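# Snap the orange-grip lens cap onto the camera lens

## Task

Fit the cap onto the camera's lens so it stays on: squeeze its two orange grips together while inserting it, then let the teeth spring back out so they catch beneath the lens rim.

## Robot and tools

Robot: two arms, left_arm and right_arm. Both carry an identical five-finger RIGHT hand, so the hands are not mirrored; every hand axis and number means the same on both. Bases sit near (+0.076, +0.493, +0.050) m for left_arm and (+0.101, -0.728, +0.050) m for right_arm. A two-camera stand is fixed behind the arms.

Scene frame: origin at table height, midway between the arms; +z up, +x out over the table, +y toward left_arm. Positions in metres, velocities in m/s and rad/s, orientations as quat_wxyz. Arm names do not match image sides.

Hand point: a spot 0.05 m in front of the palm and 0.15 m from the wrist flange. Its +z runs along the straight fingers, +y out of the palm, +x across the palm away from the thumb. Straight fingertips reach 0.06-0.07 m past it along +z and lie 0.06 m behind it along -y. A wrist bracket on the little-finger side can strike things; with fingers level the wrist can hang well below the point.

The 28-number row (every value in [-1, 1], always all 28 even if one arm is idle): left_arm dx, dy, dz, rx, ry, rz; then left hand little, ring, middle, index, thumb_bend, thumb_turn, force_limit, speed; then the same 14 for right_arm. dx..rz are an OFFSET, along scene-frame axes, from that arm's Hand target at the start of the action or move (not from the previous row); 1.0 equals 0.6 m or 180 degrees; rx, ry, rz form one rotation vector, turning about the Hand target's position. Repeating an offset moves further. All six pose zeros re-commands the current Hand target. Finger targets are absolute positions: +1 straight/open, -1 curled/closed; thumb_bend +1 straight, -1 bent; thumb_turn +1 beside the palm, -1 opposite the fingers. force_limit maps -1..+1 to roughly 0..10 N at the fingertip (0..15 N for the two thumb motors). speed rises linearly from near zero at -1 to full at +0.48 and stays full above; full travel takes 0.49 s. Use speed -0.94 or lower for a gentle grip. No value means 'leave as is': to keep a hand unchanged, resend the eight numbers of its last executed row (or, if none yet, its hand_measured six plus hand_force_limit and hand_speed). With the thumb opposed, the hand holds things about 0.035-0.065 m thick, or a handle down to about 0.025 m.

Tools:
- execute_actions(actions, cameras): actions is a list of actions; each action is up to 15 rows, one per 1/30 s step, the last row held for the rest of the 15. An empty list returns images. cameras: names, ["all"], or [].
- move(target, speed, blend, stop_force, zero, blocking, cameras): target is one 28-number row or up to 15 rows, all offsets counted from the same starting Hand targets. speed: m/s, 0.002 to 3.2, default 0.25 (turns up to twice that in rad/s), one value or one per target. blend: corner-rounding radius in m, 0 = stop at each target. stop_force: 4 to 120 N, one value for both arms; ends an arm's path when its wrist sensor feels that much push against its motion. zero: with stop_force, true re-zeros moving arms first; false counts from the last zero. blocking=false returns after about 0.5 s while the move continues (not allowed with stop_force). Paths are straight, do not avoid obstacles or the other arm, last 0.5-10 s, and lag more when fast. Keep paths away from an arm's own base. Do not use stop_force while rotating, or to back off a contact.
- wait(seconds 0-10, cameras): lets time pass holding commands.
- stop(cameras): brakes a running move.
- zoom_image(camera, region [x0,y0,x1,y1] px, at most 504x504): cam_high 896x504, cam_left_wrist and cam_right_wrist 672x504.
- show_instructions(): shows reference images.
- zero_wrist_force(arm): zeros that arm's wrist sensor.
- finished_scene(scene): ends scene 1 or 2; irreversible, the goal must hold with the robot off.

Results: per-arm end_effector_position, quat, velocities, Hand target (the last command after clipping; next offsets start here; the hand often rests short of it, so send the gap as an offset), joint positions and torques, Wrist force/torque in the hand's own axes plus a peak line, and per hand hand_measured, hand_stopped_by (moving, target, force, stalled, fault), hand_load_n (positive = finger pushed open; a drop to about 0 suggests a lost grip), hand_force_limit, hand_speed. Move adds a 'move:' line: done, off_target, moving, held, fault, and limits such as paced or held. Done does not prove nothing was touched.

Cautions: commanded orientation is clipped to within 32 degrees of the current one per step. Arms are stiff; aiming even slightly past firm contact can trigger a 10 s stop (about 150 N net force, or joint torque limits 306/306/139/50.2/50.2/50.2 N m). The arms must not hit or squeeze each other, and one hand must not close on the other's fingers. Don't drop the cap, let it fall off the table, release it while moving, or slam into the camera. Overheated motors (85 °C) lock an arm for 30-60 s. Finish both scenes.

Each tool is called after "Emit:" as name(argument=value, ...) on one line, values as JSON.

Reference images:

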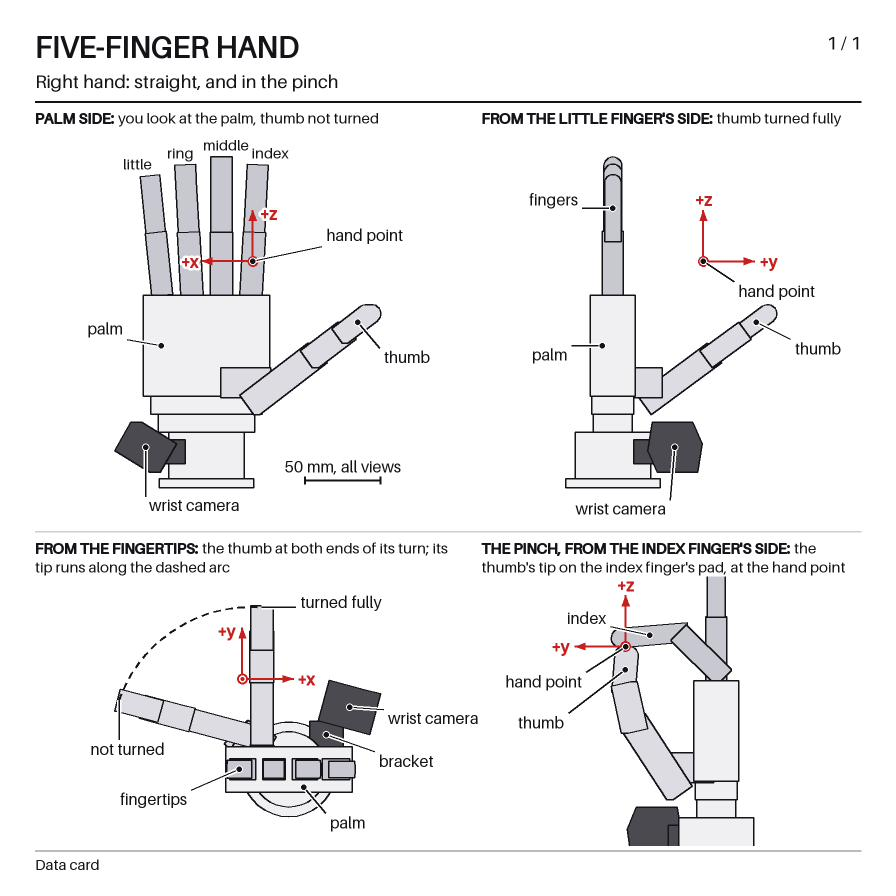

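## Session

Emit:
execute_actions(actions=[])

Scene clock: 0.00 s.
left_arm: end_effector_position=(+0.0745, +1.0122, +0.6169) hand_measured=(+1.000, +1.000, +1.000, +1.000, +1.000, +1.000) hand_load_n=(+0.0, +0.0, +0.0, +0.0, +0.0, +0.0) hand_stopped_by=(target, target, target, target, target, target) hand_force_limit=0.00 hand_speed=-0.80 end_effector_quat_wxyz=(+0.122, +0.674, -0.728, +0.042) | right_arm: end_effector_position=(+0.1552, -1.2905, +0.5846) hand_measured=(+1.000, +1.000, +1.000, +1.000, +1.000, +1.000) hand_load_n=(+0.0, +0.0, +0.0, +0.0, +0.0, +0.0) hand_stopped_by=(target, target, target, target, target, target) hand_force_limit=0.00 hand_speed=-0.80 end_effector_quat_wxyz=(+0.030, +0.725, +0.688, +0.006)
Joint positions: left_arm=[1.155 -1.46 1.449 1.841 1.567 -1.976] | right_arm=[-1.976 -1.509 1.497 1.568 1.512 -1.894]
Joint velocities: within noise
Joint torques (N m): no reading
Wrist force (N): no reading
Wrist torque (N m): no reading
Wrist force, peak (N): no reading
Hand target: left_arm +0.0745, +1.0122, +0.6169; +0.122, +0.674, -0.728, +0.042 | right_arm +0.1552, -1.2905, +0.5846; +0.030, +0.725, +0.688, +0.006

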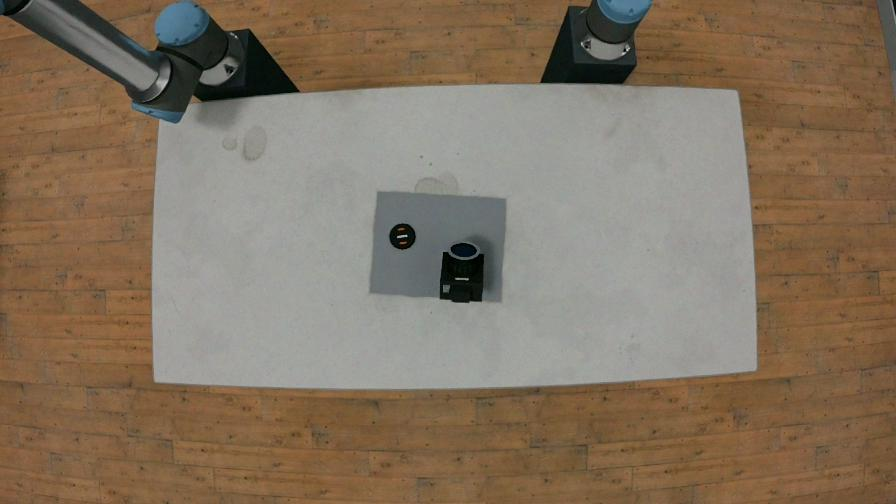

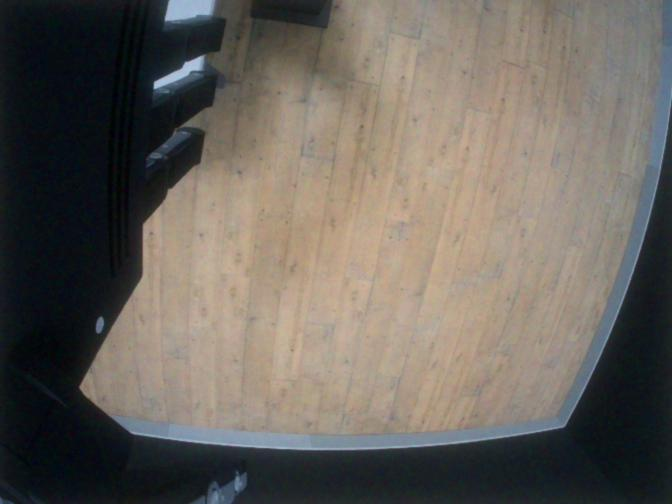

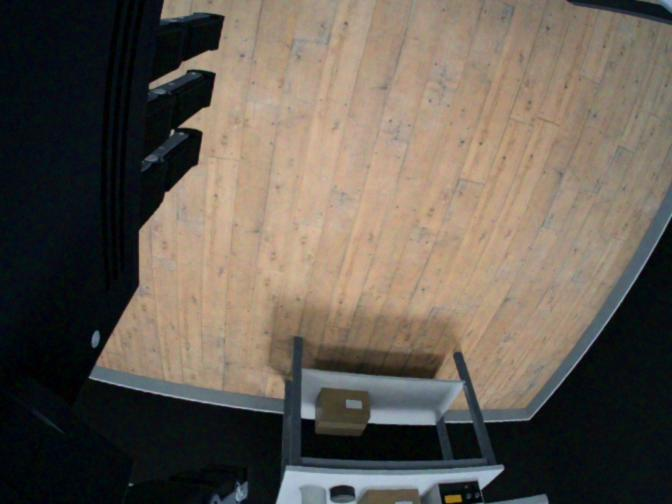

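Emit:
zoom_image(camera="cam_high", region=[360, 180, 520, 310])

Emit:
zoom_image(camera="cam_high", region=[380, 215, 500, 305])

Emit:
zoom_image(camera="cam_high", region=[384, 218, 424, 254])

Emit:
zoom_image(camera="cam_high", region=[430, 232, 500, 308])

Scaled by 3.150.

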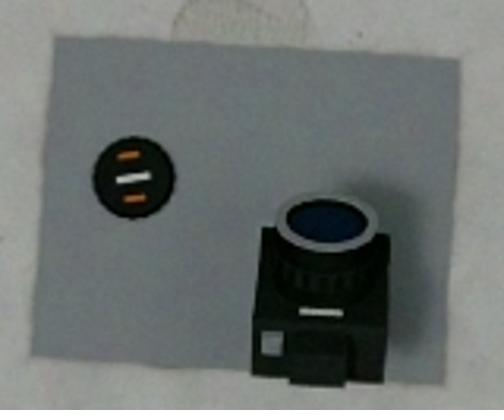

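Scaled by 4.200.

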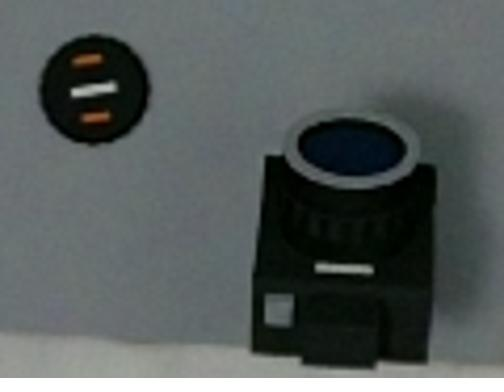

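Scaled by 12.600.

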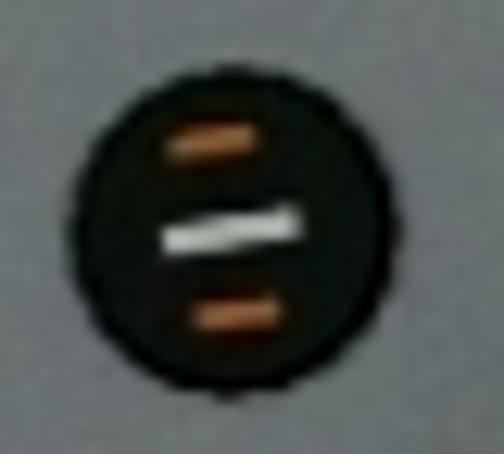

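Scaled by 6.632.

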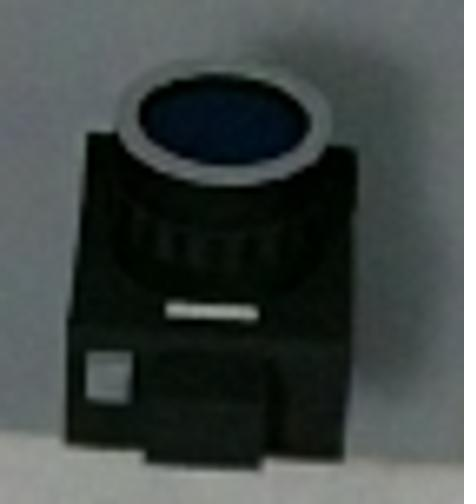

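Emit:
move(target=[0,0,0,0,0,0,1,1,1,1,1,1,0,-0.8,0.742,0.567,-0.1,0,0,0.417,1,1,1,1,1,1,0,-0.8], speed=0.35)

Emit:
move(target=[0,0,0,0,0,0,1,1,1,1,1,1,0,-0.8,0.167,0.917,-0.15,0,0,0.444,1,1,1,1,1,1,0,-0.8], speed=0.35, cameras=["all"])

Scene clock: 40.87 s.
left_arm: end_effector_position=(+0.0745, +1.0122, +0.6169) hand_measured=(+1.000, +1.000, +1.000, +1.000, +1.000, +1.000) hand_load_n=(+0.0, +0.0, +0.0, +0.0, +0.0, +0.5) hand_stopped_by=(target, target, target, target, target, target) hand_force_limit=0.00 hand_speed=-0.80 end_effector_quat_wxyz=(+0.122, +0.674, -0.728, +0.042) | right_arm: end_effector_position=(+0.6003, -0.9503, +0.5246) hand_measured=(+1.000, +1.000, +1.000, +1.000, +1.000, +1.000) hand_load_n=(+0.0, +0.0, +0.0, +0.0, -0.5, +0.0) hand_stopped_by=(target, target, target, target, target, target) hand_force_limit=0.00 hand_speed=-0.80 end_effector_quat_wxyz=(+0.020, +0.156, +0.987, +0.023)
Joint positions: left_arm=[1.155 -1.46 1.449 1.841 1.567 -1.976] | right_arm=[-0.939 -1.503 1.599 1.476 1.51 -2.168]
Joint torques (N m): left_arm=[-0.56 -42.19 -40.59 4.79 0.24 -0.24] | right_arm=[15.46 -30.74 -49.07 3.78 1.77 2.08]
Wrist force (N): left_arm=[0.0 -0.6 0.0] | right_arm=[0.2 -0.3 -0.6]
Wrist torque (N m): left_arm=[-0.09 0.00 -0.01] | right_arm=[-0.01 0.00 -0.18]
Wrist force, peak (N): left_arm=[0.6 -0.9 -0.3] | right_arm=[-1.4 1.1 0.2]
Hand target: left_arm +0.0745, +1.0122, +0.6169; +0.122, +0.674, -0.728, +0.042 | right_arm +0.6004, -0.9503, +0.5246; +0.020, +0.156, +0.987, +0.023
Off the commanded pose: left_arm 0.000 m, 0 deg | right_arm 0.000 m, 0 deg.
move: done

Scene clock: 43.60 s.
left_arm: end_effector_position=(+0.0745, +1.0122, +0.6169) hand_measured=(+1.000, +1.000, +1.000, +1.000, +1.000, +1.000) hand_load_n=(+0.0, +0.0, +0.0, +0.0, +0.0, -0.5) hand_stopped_by=(target, target, target, target, target, target) hand_force_limit=0.00 hand_speed=-0.80 end_effector_quat_wxyz=(+0.122, +0.674, -0.728, +0.042) | right_arm: end_effector_position=(+0.7005, -0.4002, +0.4346) hand_measured=(+1.000, +1.000, +1.000, +1.000, +1.000, +1.000) hand_load_n=(+0.0, +0.0, +0.0, +0.0, -0.5, +0.0) hand_stopped_by=(target, target, target, target, target, target) hand_force_limit=0.00 hand_speed=-0.80 end_effector_quat_wxyz=(+0.001, -0.515, +0.857, +0.030)
Joint positions: left_arm=[1.155 -1.46 1.449 1.841 1.567 -1.976] | right_arm=[0.098 -1.184 1.366 1.412 1.514 -2.526]
Joint torques (N m): left_arm=[0.39 -42.02 -40.29 4.83 0.3 -0.12] | right_arm=[17.2 -60.07 -47.08 6.22 1.97 -2.58]
Wrist force (N): left_arm=[0.2 -0.4 -0.1] | right_arm=[-0.5 -0.3 -0.3]
Wrist torque (N m): left_arm=[-0.05 -0.03 0.01] | right_arm=[-0.03 0.10 0.01]
Wrist force, peak (N): left_arm=[0.5 -0.9 0.2] | right_arm=[-1.7 0.9 -0.1]
Hand target: left_arm +0.0745, +1.0122, +0.6169; +0.122, +0.674, -0.728, +0.042 | right_arm +0.7006, -0.4001, +0.4346; +0.001, -0.515, +0.857, +0.030
Off the commanded pose: left_arm 0.000 m, 0 deg | right_arm 0.000 m, 0 deg.
move: done
camera_calibration:
cam_right_wrist: T_world_to_cam=[[-0.978611, 0.199852, 0.0487786, 0.741206], [0.191069, 0.795123, 0.575563, -0.0664742], [0.0762424, 0.572572, -0.816301, 0.64395], [0, 0, 0, 1]] pos_world=[0.688958, -0.463985, 0.527763]

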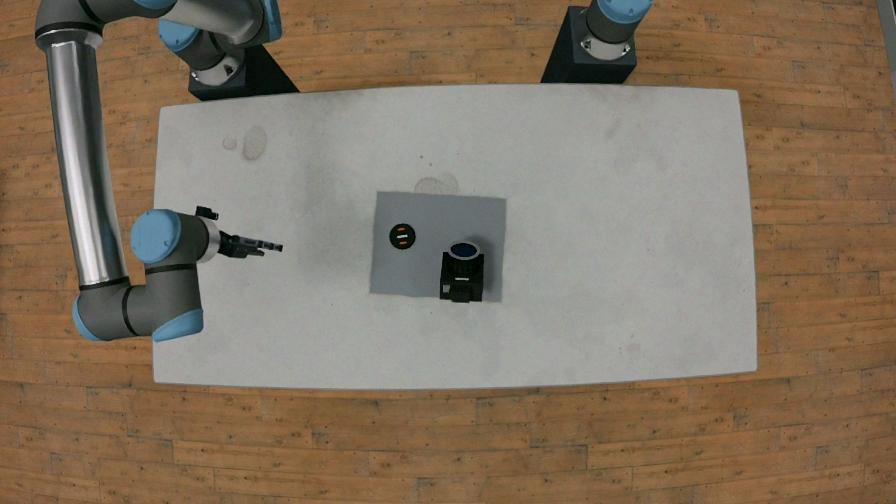

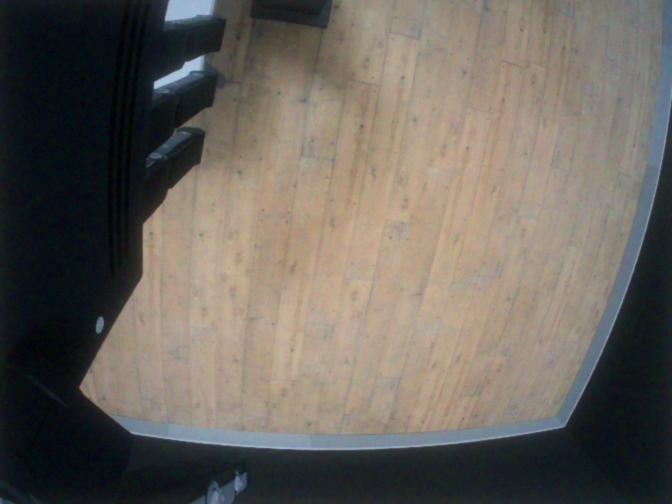

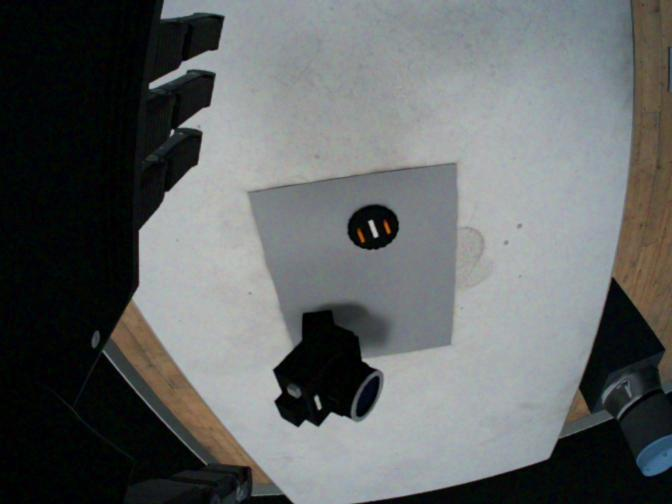

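Emit:
zoom_image(camera="cam_right_wrist", region=[250, 290, 410, 440])

Emit:
zoom_image(camera="cam_right_wrist", region=[330, 190, 420, 265])

Scaled by 3.150 from the camera's 672x504 image, which has a finer 960x720 frame.

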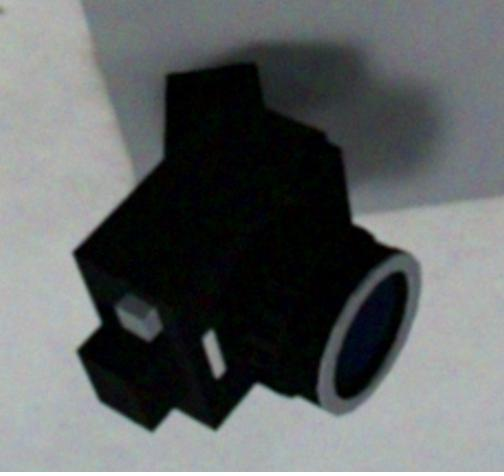

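Scaled by 5.600 from the camera's 672x504 image, which has a finer 960x720 frame.

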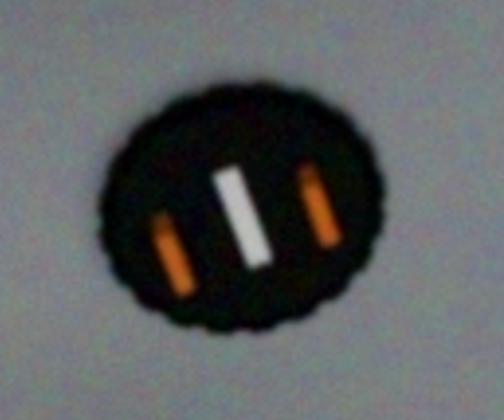

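Emit:
move(target=[0,0,0,0,0,0,1,1,1,1,1,1,0,-0.8,-0.276,0.5085,-0.2177,-0.0828,-0.2919,0.1388,1,1,1,1,1,1,0,-0.8], speed=0.3, cameras=["all"])

Scene clock: 53.70 s.
left_arm: end_effector_position=(+0.0745, +1.0122, +0.6169) hand_measured=(+1.000, +1.000, +1.000, +1.000, +1.000, +1.000) hand_load_n=(+0.0, +0.0, +0.0, +0.0, +0.0, +0.0) hand_stopped_by=(target, target, target, target, target, target) hand_force_limit=0.00 hand_speed=-0.80 end_effector_quat_wxyz=(+0.122, +0.674, -0.728, +0.042) | right_arm: end_effector_position=(+0.5350, -0.0950, +0.3040) hand_measured=(+1.000, +1.000, +1.000, +1.000, +1.000, +1.000) hand_load_n=(+0.0, +0.0, +0.0, +0.0, +0.0, +0.0) hand_stopped_by=(target, target, target, target, target, target) hand_force_limit=0.00 hand_speed=-0.80 end_effector_quat_wxyz=(-0.306, +0.637, -0.638, +0.305)
Joint positions: left_arm=[1.155 -1.46 1.449 1.841 1.567 -1.976] | right_arm=[0.861 -1.239 1.629 0.517 2.221 -2.482]
Joint torques (N m): left_arm=[-1.66 -42.26 -40.69 4.85 0.13 0.1] | right_arm=[22.48 -55.38 -22.88 -0.21 2.77 -2.16]
Wrist force (N): left_arm=[0.2 -0.7 -0.2] | right_arm=[-0.3 0.1 -0.7]
Wrist torque (N m): left_arm=[-0.09 -0.02 0.00] | right_arm=[0.05 0.05 -0.06]
Wrist force, peak (N): left_arm=[0.4 -0.9 -0.1] | right_arm=[-0.9 1.3 -1.3]
Hand target: left_arm +0.0745, +1.0122, +0.6169; +0.122, +0.674, -0.728, +0.042 | right_arm +0.5350, -0.0950, +0.3040; -0.306, +0.638, -0.638, +0.305
Off the commanded pose: left_arm 0.000 m, 0 deg | right_arm 0.000 m, 0 deg.
move: done
camera_calibration:
cam_right_wrist: T_world_to_cam=[[-0.608611, -0.281392, -0.741897, 0.521313], [-0.564977, 0.810191, 0.156181, 0.33114], [0.55713, 0.514208, -0.652071, 0.0624594], [0, 0, 0, 1]] pos_world=[0.469565, -0.153711, 0.375771]

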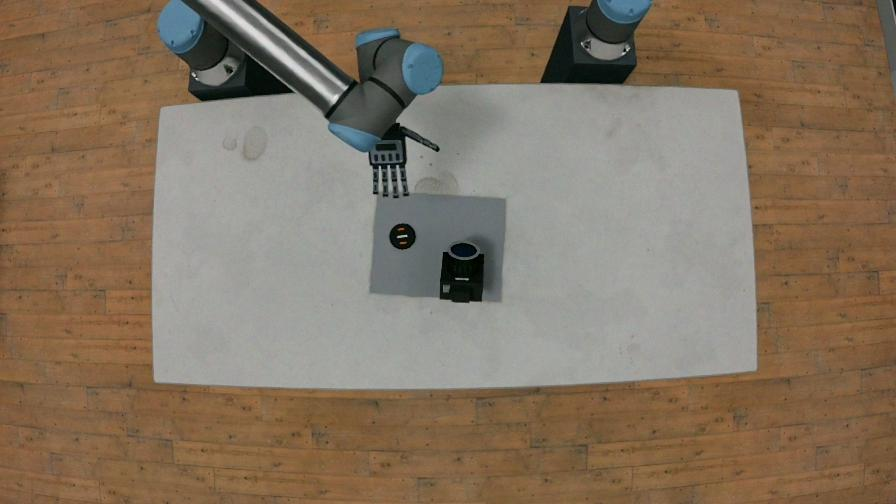

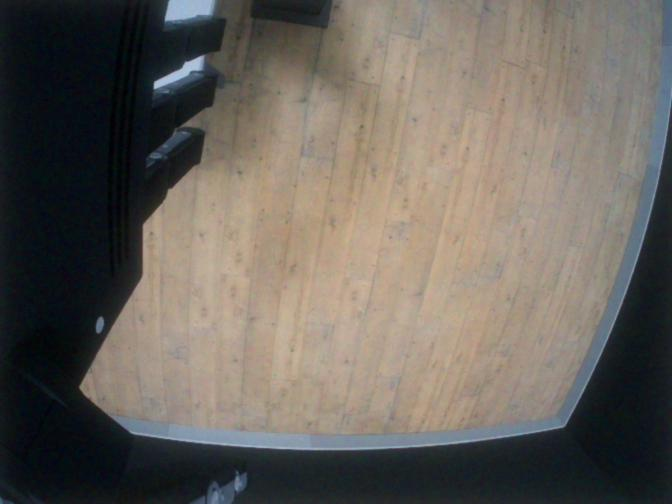

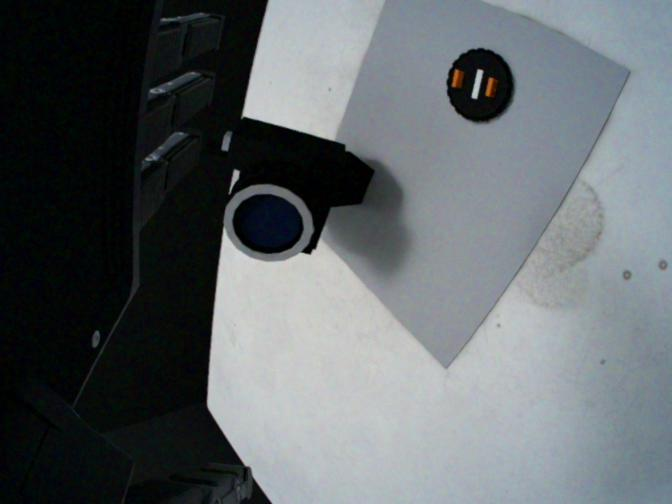

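Emit:
zoom_image(camera="cam_right_wrist", region=[210, 105, 390, 275])

Emit:
zoom_image(camera="cam_right_wrist", region=[435, 40, 525, 130])

Emit:
zoom_image(camera="cam_right_wrist", region=[215, 175, 325, 275])

Scaled by 2.800 from the camera's 672x504 image, which has a finer 960x720 frame.

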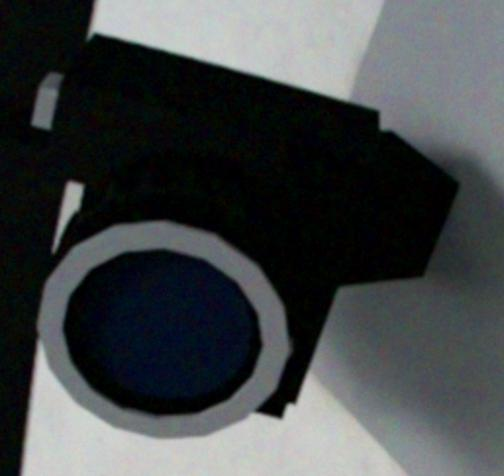

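Scaled by 5.600 from the camera's 672x504 image, which has a finer 960x720 frame.

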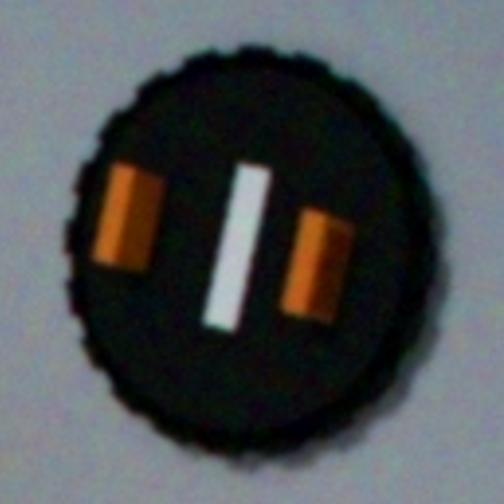

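Scaled by 4.582 from the camera's 672x504 image, which has a finer 960x720 frame.

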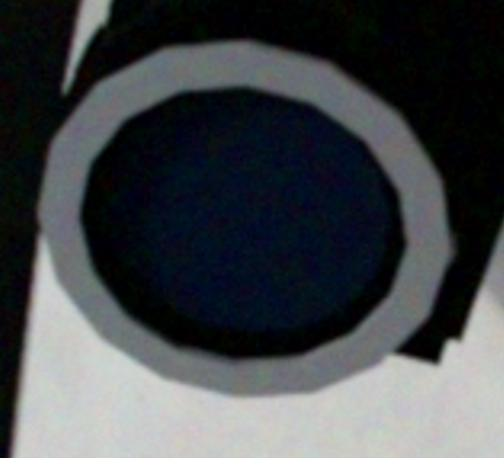

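Emit:
move(target=[[0,0,0,0,0,0,1,1,1,1,1,1,0,-0.8,0,0,0,0,0,0,1,1,0.2,0.2,1,-1,0,0],[0,0,0,0,0,0,1,1,1,1,1,1,0,-0.8,0.26,-0.045,-0.273,0,0,0.0472,1,1,0.2,0.2,1,-1,0,0]], speed=0.25, cameras=["cam_high","cam_right_wrist"])

Scene clock: 96.90 s.
left_arm: end_effector_position=(+0.0745, +1.0122, +0.6169) hand_measured=(+1.000, +1.000, +1.000, +1.000, +1.000, +1.000) hand_load_n=(+0.0, +0.0, +0.0, +0.5, +0.0, +0.0) hand_stopped_by=(target, target, target, target, target, target) hand_force_limit=0.00 hand_speed=-0.80 end_effector_quat_wxyz=(+0.122, +0.674, -0.728, +0.042) | right_arm: end_effector_position=(+0.6908, -0.1220, +0.1403) hand_measured=(+1.000, +1.000, +0.200, +0.200, +1.000, -1.000) hand_load_n=(+0.0, +0.0, +0.0, +0.0, +0.0, +0.0) hand_stopped_by=(target, target, target, target, target, target) hand_force_limit=0.00 hand_speed=0.00 end_effector_quat_wxyz=(-0.327, +0.683, -0.589, +0.282)
Joint positions: left_arm=[1.155 -1.46 1.449 1.841 1.567 -1.976] | right_arm=[0.63 -1.083 1.696 0.132 1.962 -2.803]
Joint torques (N m): left_arm=[0.59 -42.25 -41.01 5.15 0.16 0.05] | right_arm=[-16.16 -64.8 -43.8 -1.35 -0.87 -2.42]
Wrist force (N): left_arm=[0.2 -0.9 -0.2] | right_arm=[-0.2 0.2 -0.7]
Wrist torque (N m): left_arm=[-0.12 -0.01 -0.01] | right_arm=[0.08 0.01 -0.03]
Wrist force, peak (N): left_arm=[0.8 -0.6 -0.2] | right_arm=[-0.8 0.3 -2.2]
Hand target: left_arm +0.0745, +1.0122, +0.6169; +0.122, +0.674, -0.728, +0.042 | right_arm +0.6910, -0.1220, +0.1402; -0.327, +0.683, -0.589, +0.282
Off the commanded pose: left_arm 0.000 m, 0 deg | right_arm 0.000 m, 0 deg.
move: done
camera_calibration:
cam_right_wrist: T_world_to_cam=[[-0.560132, -0.368283, -0.742038, 0.443131], [-0.678541, 0.71782, 0.155938, 0.533721], [0.47522, 0.590849, -0.651969, -0.0512624], [0, 0, 0, 1]] pos_world=[0.634724, -0.18963, 0.212171]
Images, in order (width x height): cam_high 896x504, cam_right_wrist 672x504.

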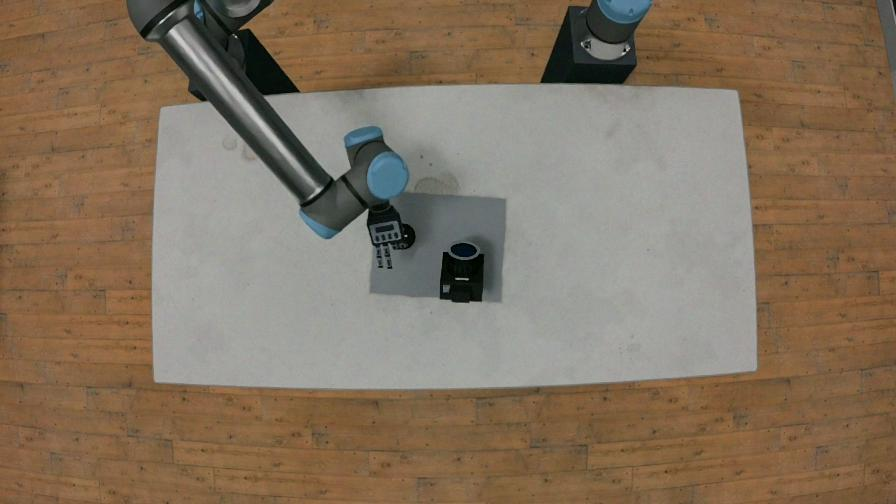

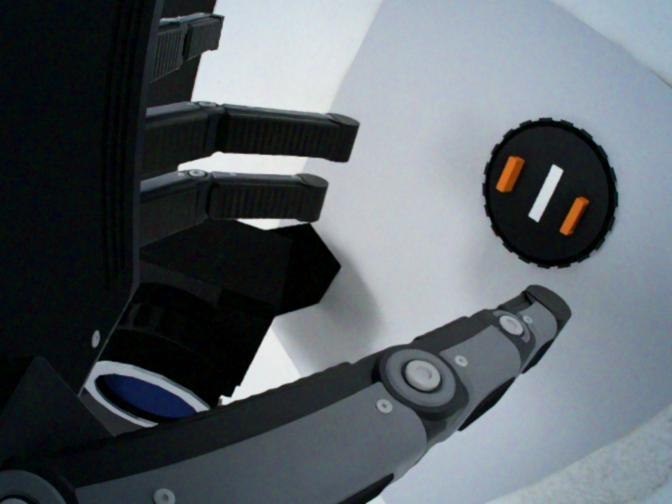

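Emit:
zoom_image(camera="cam_right_wrist", region=[470, 100, 640, 280])

Emit:
zoom_image(camera="cam_high", region=[355, 190, 495, 310])

Scaled by 2.800 from the camera's 672x504 image, which has a finer 960x720 frame.

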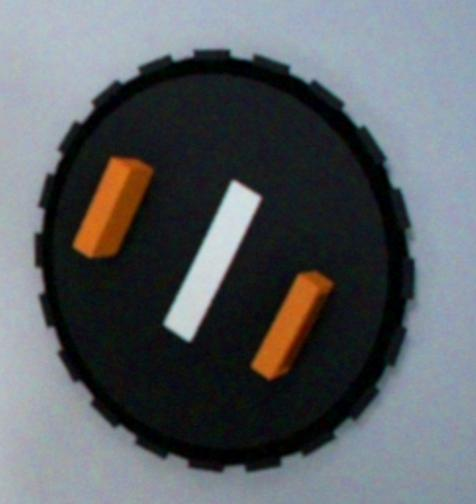

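Scaled by 3.600.

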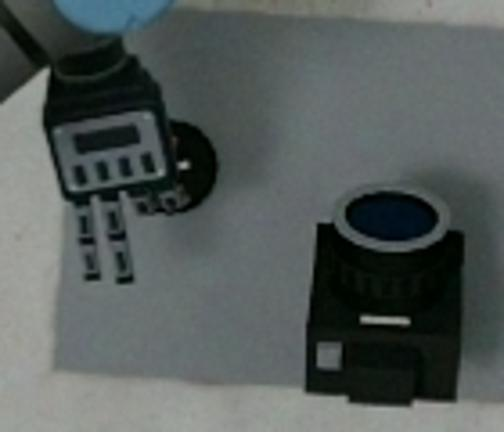

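Emit:
zoom_image(camera="cam_right_wrist", region=[260, 100, 640, 400])

Scaled by 1.326 from the camera's 672x504 image, which has a finer 960x720 frame.

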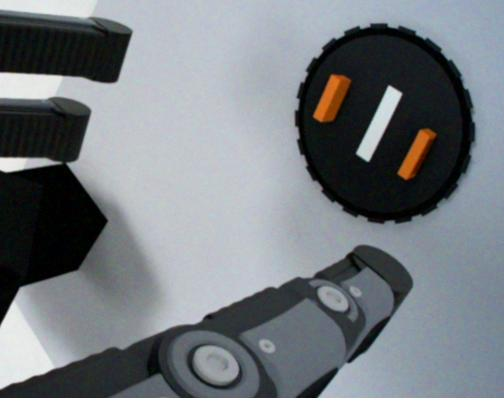

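Emit:
move(target=[0,0,0,0,0,0,1,1,1,1,1,1,0,-0.8,0.0008,-0.0055,-0.1517,0,0,0,1,1,0.2,0.2,1,-1,0,0], speed=0.12, stop_force=6, cameras=["cam_high","cam_right_wrist"])

Emit:
zoom_image(camera="cam_right_wrist", region=[260, 100, 640, 400])

Scene clock: 117.93 s.
left_arm: end_effector_position=(+0.0745, +1.0122, +0.6169) hand_measured=(+1.000, +1.000, +1.000, +1.000, +1.000, +1.000) hand_load_n=(+0.0, +0.0, +0.0, +0.0, +0.0, +0.0) hand_stopped_by=(target, target, target, target, target, target) hand_force_limit=0.00 hand_speed=-0.80 end_effector_quat_wxyz=(+0.122, +0.674, -0.728, +0.042) | right_arm: end_effector_position=(+0.6915, -0.1253, +0.0491) hand_measured=(+1.000, +1.000, +0.200, +0.200, +1.000, -1.000) hand_load_n=(+0.0, +0.0, +0.0, +0.0, +0.0, +0.0) hand_stopped_by=(target, target, target, target, target, target) hand_force_limit=0.00 hand_speed=0.00 end_effector_quat_wxyz=(-0.327, +0.683, -0.589, +0.282)
Joint positions: left_arm=[1.155 -1.46 1.449 1.841 1.567 -1.976] | right_arm=[0.626 -0.991 1.745 -0.01 1.959 -2.806]
Joint torques (N m): left_arm=[-0.57 -42.84 -40.76 4.96 0.09 0.2] | right_arm=[-16.38 -62.82 -15.34 -1.19 -1.35 -2.69]
Wrist force (N): left_arm=[0.2 -0.4 0.2] | right_arm=[0.1 0.3 -0.6]
Wrist torque (N m): left_arm=[-0.07 -0.03 0.01] | right_arm=[0.09 -0.04 -0.02]
Wrist force, peak (N): left_arm=[0.0 -1.0 0.0] | right_arm=[0.1 -0.6 -1.1]
Hand target: left_arm +0.0745, +1.0122, +0.6169; +0.122, +0.674, -0.728, +0.042 | right_arm +0.6915, -0.1253, +0.0491; -0.327, +0.683, -0.589, +0.282
Off the commanded pose: left_arm 0.000 m, 0 deg | right_arm 0.000 m, 0 deg.
move: done
camera_calibration:
cam_right_wrist: T_world_to_cam=[[-0.560129, -0.368307, -0.742028, 0.37457], [-0.678618, 0.717731, 0.156015, 0.550741], [0.475115, 0.590942, -0.651961, -0.108973], [0, 0, 0, 1]] pos_world=[0.635324, -0.19293, 0.120971]
Images, in order (width x height): cam_high 896x504, cam_right_wrist 672x504.

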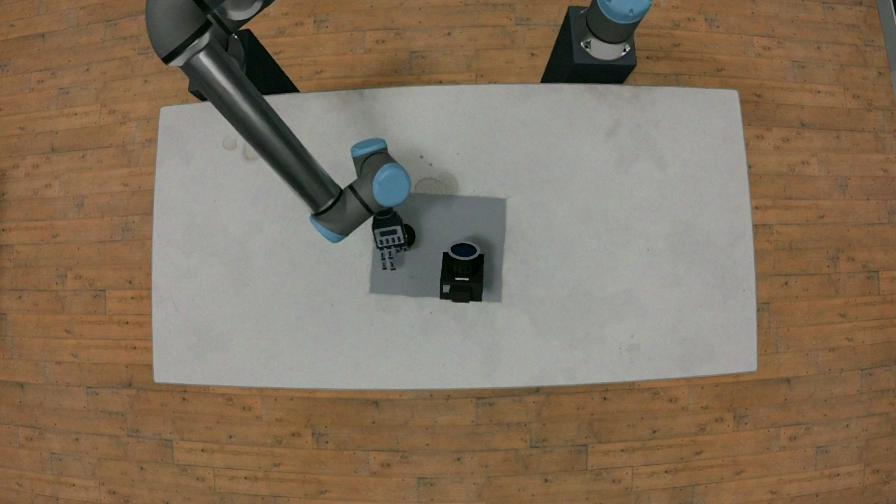

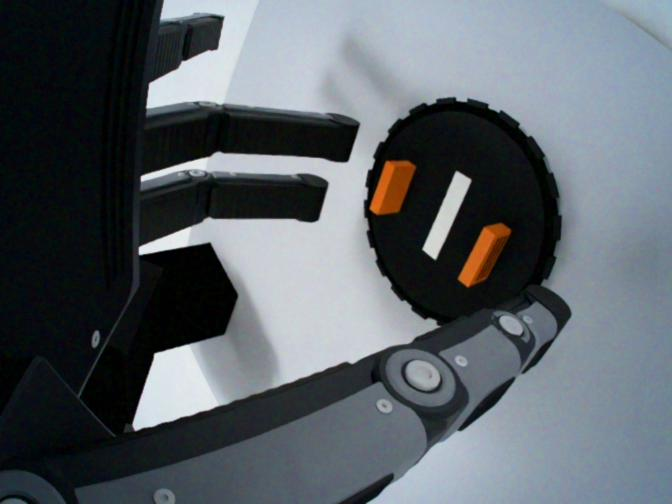

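Scaled by 1.326 from the camera's 672x504 image, which has a finer 960x720 frame.

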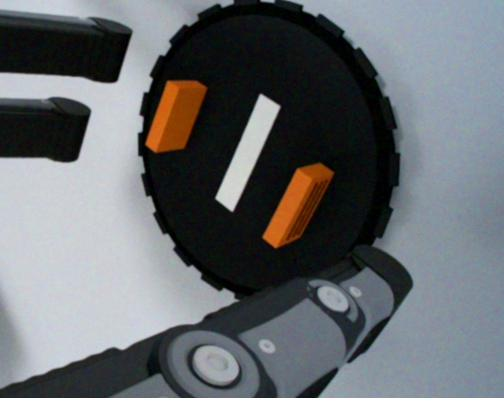

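Emit:
zoom_image(camera="cam_right_wrist", region=[355, 85, 575, 330])

Scaled by 2.057 from the camera's 672x504 image, which has a finer 960x720 frame.

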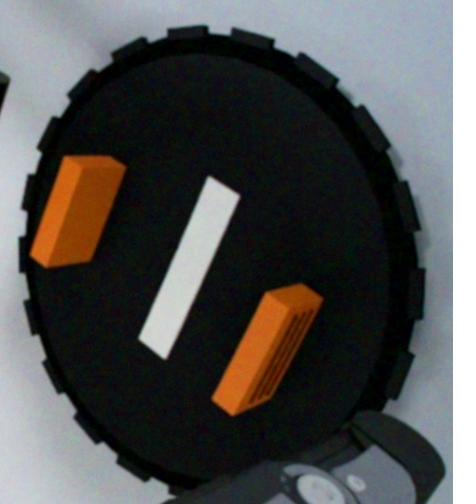

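Emit:
move(target=[[0,0,0,0,0,0,1,1,1,1,1,1,0,-0.8,0,0,0,0,0,0,1,1,0.1,0.1,0.86,-1,-0.4,-0.3],[0,0,0,0,0,0,1,1,1,1,1,1,0,-0.8,0,0,-0.0067,0,0,0,1,1,0.1,0.1,0.86,-1,-0.4,-0.3]], speed=0.02, cameras=["cam_right_wrist"])

Emit:
zoom_image(camera="cam_right_wrist", region=[290, 80, 590, 340])

Scene clock: 138.83 s.
left_arm: end_effector_position=(+0.0745, +1.0122, +0.6169) hand_measured=(+1.000, +1.000, +1.000, +1.000, +1.000, +1.000) hand_load_n=(+0.0, +0.0, +0.0, +0.0, +0.0, +0.0) hand_stopped_by=(target, target, target, target, target, target) hand_force_limit=0.00 hand_speed=-0.80 end_effector_quat_wxyz=(+0.122, +0.674, -0.728, +0.042) | right_arm: end_effector_position=(+0.6915, -0.1253, +0.0453) hand_measured=(+1.000, +1.000, +0.100, +0.100, +0.860, -1.000) hand_load_n=(+0.0, +0.0, +0.0, +0.5, +0.0, +0.5) hand_stopped_by=(target, target, target, target, target, target) hand_force_limit=-0.40 hand_speed=-0.30 end_effector_quat_wxyz=(-0.327, +0.683, -0.589, +0.282) end_effector_velocity=(+0.001, +0.000, -0.002) end_effector_angular_velocity=(+0.001, -0.001, -0.001)
Joint positions: left_arm=[1.155 -1.46 1.449 1.841 1.567 -1.976] | right_arm=[0.626 -0.987 1.746 -0.016 1.959 -2.806]
Joint velocities: left_arm=[within noise] | right_arm=[0 0.003 0 -0.005 0 0.001]
Joint torques (N m): left_arm=[0.18 -43.09 -40.56 4.87 0.29 0.24] | right_arm=[-17.35 -60.43 -15.37 -1.06 -0.89 -2.61]
Wrist force (N): left_arm=[0.4 -0.4 -0.2] | right_arm=[0.1 0.3 -0.6]
Wrist torque (N m): left_arm=[-0.04 -0.06 0.01] | right_arm=[0.08 -0.06 -0.02]
Wrist force, peak (N): left_arm=[0.8 -0.7 -0.1] | right_arm=[0.0 0.2 -1.1]
Hand target: left_arm +0.0745, +1.0122, +0.6169; +0.122, +0.674, -0.728, +0.042 | right_arm +0.6915, -0.1253, +0.0451; -0.327, +0.683, -0.589, +0.282
Off the commanded pose: left_arm 0.000 m, 0 deg | right_arm 0.000 m, 0 deg.
move: done
camera_calibration:
cam_right_wrist: T_world_to_cam=[[-0.560129, -0.368307, -0.742028, 0.37175], [-0.678618, 0.717731, 0.156015, 0.551334], [0.475115, 0.590942, -0.651961, -0.111451], [0, 0, 0, 1]] pos_world=[0.635324, -0.19293, 0.117171]
Images, in order (width x height): cam_right_wrist 672x504.

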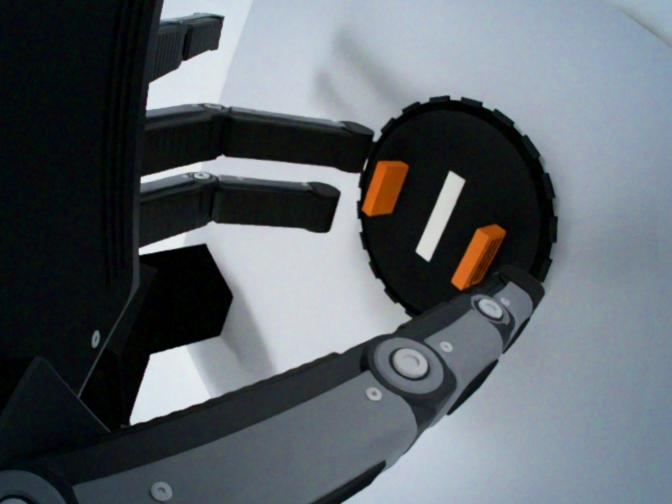

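Scaled by 1.680 from the camera's 672x504 image, which has a finer 960x720 frame.

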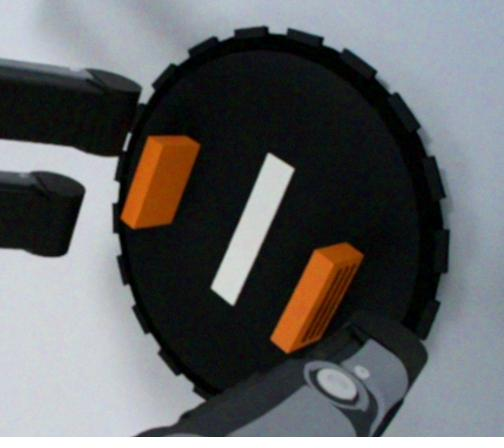

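Emit:
move(target=[0,0,0,0,0,0,1,1,1,1,1,1,0,-0.8,0.0002,-0.0016,-0.025,0,0,0,1,1,0.1,0.1,0.86,-1,-0.4,-0.3], speed=0.01, stop_force=4, cameras=["cam_right_wrist"])

Emit:
zoom_image(camera="cam_right_wrist", region=[290, 80, 590, 340])

Scene clock: 147.23 s.
left_arm: end_effector_position=(+0.0745, +1.0122, +0.6169) hand_measured=(+1.000, +1.000, +1.000, +1.000, +1.000, +1.000) hand_load_n=(+0.0, +0.0, +0.0, +0.0, +0.0, +0.0) hand_stopped_by=(target, target, target, target, target, target) hand_force_limit=0.00 hand_speed=-0.80 end_effector_quat_wxyz=(+0.122, +0.674, -0.728, +0.042) | right_arm: end_effector_position=(+0.6916, -0.1260, +0.0332) hand_measured=(+1.000, +1.000, +0.100, +0.100, +0.860, -1.000) hand_load_n=(+0.0, +0.0, -0.5, +0.0, +0.0, +0.0) hand_stopped_by=(target, target, target, target, target, target) hand_force_limit=-0.40 hand_speed=-0.30 end_effector_quat_wxyz=(-0.327, +0.683, -0.589, +0.282)
Joint positions: left_arm=[1.155 -1.46 1.449 1.841 1.567 -1.976] | right_arm=[0.625 -0.973 1.751 -0.035 1.958 -2.807]
Joint torques (N m): left_arm=[0.44 -43.64 -41.02 4.93 0.27 0.39] | right_arm=[8.47 -87.17 -37.28 4.06 -0.02 0.18]
Wrist force (N): left_arm=[0.3 -0.3 -0.4] | right_arm=[-0.9 -3.6 -3.5]
Wrist torque (N m): left_arm=[-0.02 -0.02 0.02] | right_arm=[0.19 0.04 -0.12]
Wrist force, peak (N): left_arm=[0.5 -0.9 0.1] | right_arm=[0.8 -9.5 -7.7]
Hand target: left_arm +0.0745, +1.0122, +0.6169; +0.122, +0.674, -0.728, +0.042 | right_arm +0.6916, -0.1260, +0.0332; -0.327, +0.683, -0.589, +0.282 (not the last commanded pose)
Off the commanded pose: left_arm 0.000 m, 0 deg | right_arm 0.003 m, 0 deg.
move: contact (right_arm)
camera_calibration:
cam_right_wrist: T_world_to_cam=[[-0.560147, -0.368327, -0.742004, 0.362464], [-0.678582, 0.717774, 0.155969, 0.55387], [0.475144, 0.590877, -0.651999, -0.119006], [0, 0, 0, 1]] pos_world=[0.635424, -0.19373, 0.104971]
Images, in order (width x height): cam_right_wrist 672x504.

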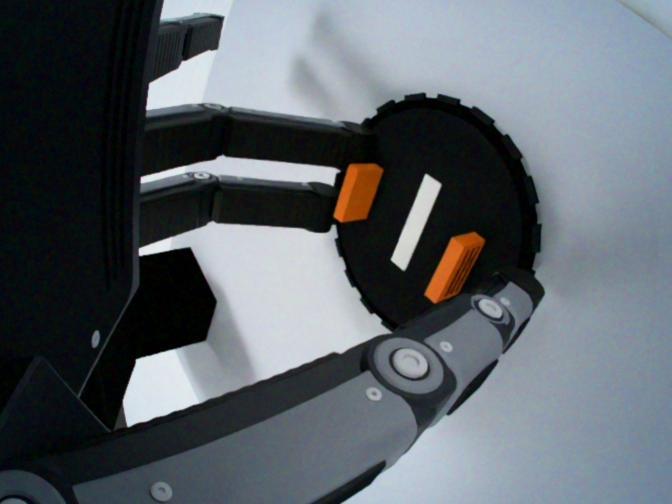

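Scaled by 1.680 from the camera's 672x504 image, which has a finer 960x720 frame.

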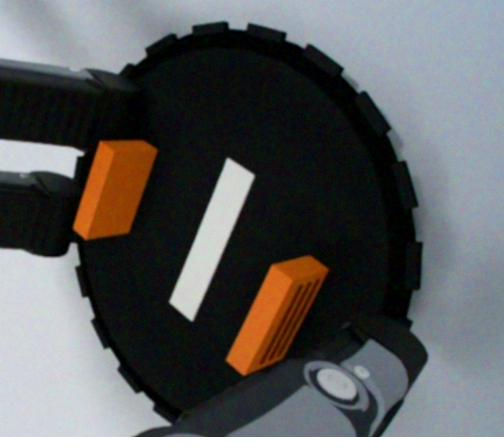

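Emit:
move(target=[0,0,0,0,0,0,1,1,1,1,1,1,0,-0.8,0,0,0.0083,0,0,0,1,1,0.1,0.1,0.86,-1,-0.4,-0.3], speed=0.03)

Emit:
move(target=[0,0,0,0,0,0,1,1,1,1,1,1,0,-0.8,0,0,0,0,0,0,1,1,0.7,0.7,0.86,-1,-0.4,0.2], speed=0.03)

Emit:
move(target=[0,0,0,0,0,0,1,1,1,1,1,1,0,-0.8,0,0,-0.03,0,0,0,1,1,0.7,0.7,0.86,-1,-0.4,0.2], speed=0.01, stop_force=4, cameras=["cam_right_wrist"])

Emit:
zoom_image(camera="cam_right_wrist", region=[290, 80, 590, 340])

Scene clock: 152.27 s.
left_arm: end_effector_position=(+0.0745, +1.0122, +0.6169) hand_measured=(+1.000, +1.000, +1.000, +1.000, +1.000, +1.000) hand_load_n=(+0.0, +0.0, +0.0, +0.0, +0.0, +0.0) hand_stopped_by=(target, target, target, target, target, target) hand_force_limit=0.00 hand_speed=-0.80 end_effector_quat_wxyz=(+0.122, +0.674, -0.728, +0.042) | right_arm: end_effector_position=(+0.6916, -0.1260, +0.0379) hand_measured=(+1.000, +1.000, +0.100, +0.100, +0.860, -1.000) hand_load_n=(+0.0, +0.0, +0.0, +0.0, +0.0, +0.0) hand_stopped_by=(target, target, target, target, target, target) hand_force_limit=-0.40 hand_speed=-0.30 end_effector_quat_wxyz=(-0.327, +0.683, -0.589, +0.282)
Joint positions: left_arm=[1.155 -1.46 1.449 1.841 1.567 -1.976] | right_arm=[0.625 -0.979 1.75 -0.028 1.958 -2.807]
Joint torques (N m): left_arm=[-1.02 -42.83 -41 4.89 0.26 0.35] | right_arm=[14.56 -89.84 -40.06 2.57 0.63 0.78]
Wrist force (N): left_arm=[0.6 -0.3 -0.2] | right_arm=[-0.1 0.1 -0.4]
Wrist torque (N m): left_arm=[-0.04 -0.08 0.03] | right_arm=[0.05 -0.03 -0.03]
Wrist force, peak (N): left_arm=[0.7 -0.8 0.2] | right_arm=[-0.7 -3.6 -3.8]
Hand target: left_arm +0.0745, +1.0122, +0.6169; +0.122, +0.674, -0.728, +0.042 | right_arm +0.6916, -0.1260, +0.0382; -0.327, +0.683, -0.589, +0.282
Off the commanded pose: left_arm 0.000 m, 0 deg | right_arm 0.000 m, 0 deg.
move: done

Scene clock: 152.77 s.
left_arm: end_effector_position=(+0.0745, +1.0122, +0.6169) hand_measured=(+1.000, +1.000, +1.000, +1.000, +1.000, +1.000) hand_load_n=(+0.0, +0.0, +0.0, +0.0, +0.0, +0.0) hand_stopped_by=(target, target, target, target, target, target) hand_force_limit=0.00 hand_speed=-0.80 end_effector_quat_wxyz=(+0.122, +0.674, -0.728, +0.042) | right_arm: end_effector_position=(+0.6916, -0.1260, +0.0382) hand_measured=(+1.000, +1.000, +0.700, +0.700, +0.860, -1.000) hand_load_n=(+0.0, +0.0, +0.0, +0.0, +0.5, +0.0) hand_stopped_by=(target, target, target, target, target, target) hand_force_limit=-0.40 hand_speed=0.20 end_effector_quat_wxyz=(-0.327, +0.683, -0.589, +0.282)
Joint positions: left_arm=[1.155 -1.46 1.449 1.841 1.567 -1.976] | right_arm=[0.625 -0.979 1.75 -0.027 1.958 -2.807]
Joint torques (N m): left_arm=[0.06 -43.49 -41.16 5.06 0.12 0.39] | right_arm=[12.5 -90.86 -39.53 3.35 0.64 1.06]
Wrist force (N): left_arm=[0.3 -0.5 -0.2] | right_arm=[0.1 -0.2 -0.3]
Wrist torque (N m): left_arm=[-0.06 -0.03 0.01] | right_arm=[-0.02 -0.06 -0.04]
Wrist force, peak (N): left_arm=[0.5 -0.4 -0.1] | right_arm=[0.0 0.2 -1.0]
Hand target: left_arm +0.0745, +1.0122, +0.6169; +0.122, +0.674, -0.728, +0.042 | right_arm +0.6916, -0.1260, +0.0382; -0.327, +0.683, -0.589, +0.282
Off the commanded pose: left_arm 0.000 m, 0 deg | right_arm 0.000 m, 0 deg.
move: done

Scene clock: 155.73 s.
left_arm: end_effector_position=(+0.0745, +1.0122, +0.6169) hand_measured=(+1.000, +1.000, +1.000, +1.000, +1.000, +1.000) hand_load_n=(+0.0, +0.0, +0.0, +0.0, +0.0, +0.0) hand_stopped_by=(target, target, target, target, target, target) hand_force_limit=0.00 hand_speed=-0.80 end_effector_quat_wxyz=(+0.122, +0.674, -0.728, +0.042) | right_arm: end_effector_position=(+0.6916, -0.1260, +0.0242) hand_measured=(+1.000, +1.000, +0.700, +0.700, +0.860, -1.000) hand_load_n=(+0.0, +0.0, +0.0, +0.0, +0.5, -0.5) hand_stopped_by=(target, target, target, target, target, target) hand_force_limit=-0.40 hand_speed=0.20 end_effector_quat_wxyz=(-0.327, +0.683, -0.589, +0.282)
Joint positions: left_arm=[1.155 -1.46 1.449 1.841 1.567 -1.976] | right_arm=[0.625 -0.963 1.754 -0.048 1.958 -2.807]
Joint torques (N m): left_arm=[-0.07 -44.13 -40.71 5.12 0.11 0.19] | right_arm=[15.12 -90.13 -39.06 3.32 0.87 1]
Wrist force (N): left_arm=[0.5 -0.5 -0.1] | right_arm=[0.1 -1.8 -3.6]
Wrist torque (N m): left_arm=[-0.08 -0.08 0.03] | right_arm=[-0.07 0.03 -0.07]
Wrist force, peak (N): left_arm=[0.5 -0.8 -0.2] | right_arm=[0.2 -2.3 -4.9]
Hand target: left_arm +0.0745, +1.0122, +0.6169; +0.122, +0.674, -0.728, +0.042 | right_arm +0.6916, -0.1260, +0.0242; -0.327, +0.683, -0.589, +0.282 (not the last commanded pose)
Off the commanded pose: left_arm 0.000 m, 0 deg | right_arm 0.004 m, 0 deg.
move: contact (right_arm)
camera_calibration:
cam_right_wrist: T_world_to_cam=[[-0.560129, -0.368307, -0.742028, 0.355855], [-0.678618, 0.717731, 0.156015, 0.555268], [0.475115, 0.590942, -0.651961, -0.124782], [0, 0, 0, 1]] pos_world=[0.635424, -0.19373, 0.0960708]
Images, in order (width x height): cam_right_wrist 672x504.

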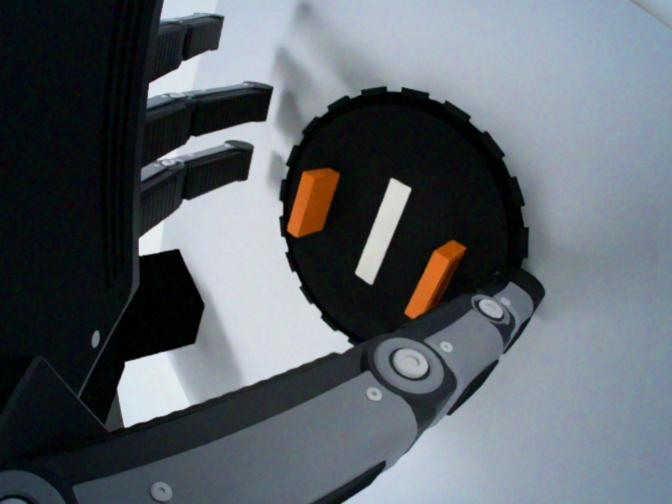

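Scaled by 1.680 from the camera's 672x504 image, which has a finer 960x720 frame.

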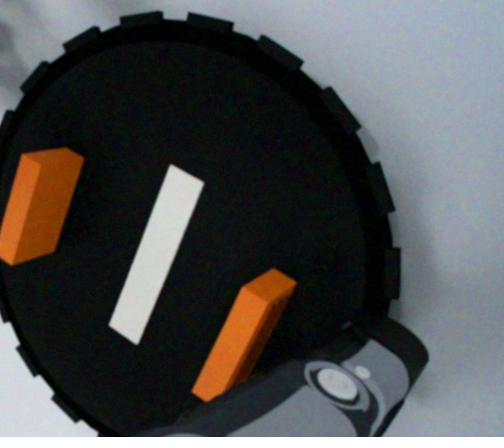

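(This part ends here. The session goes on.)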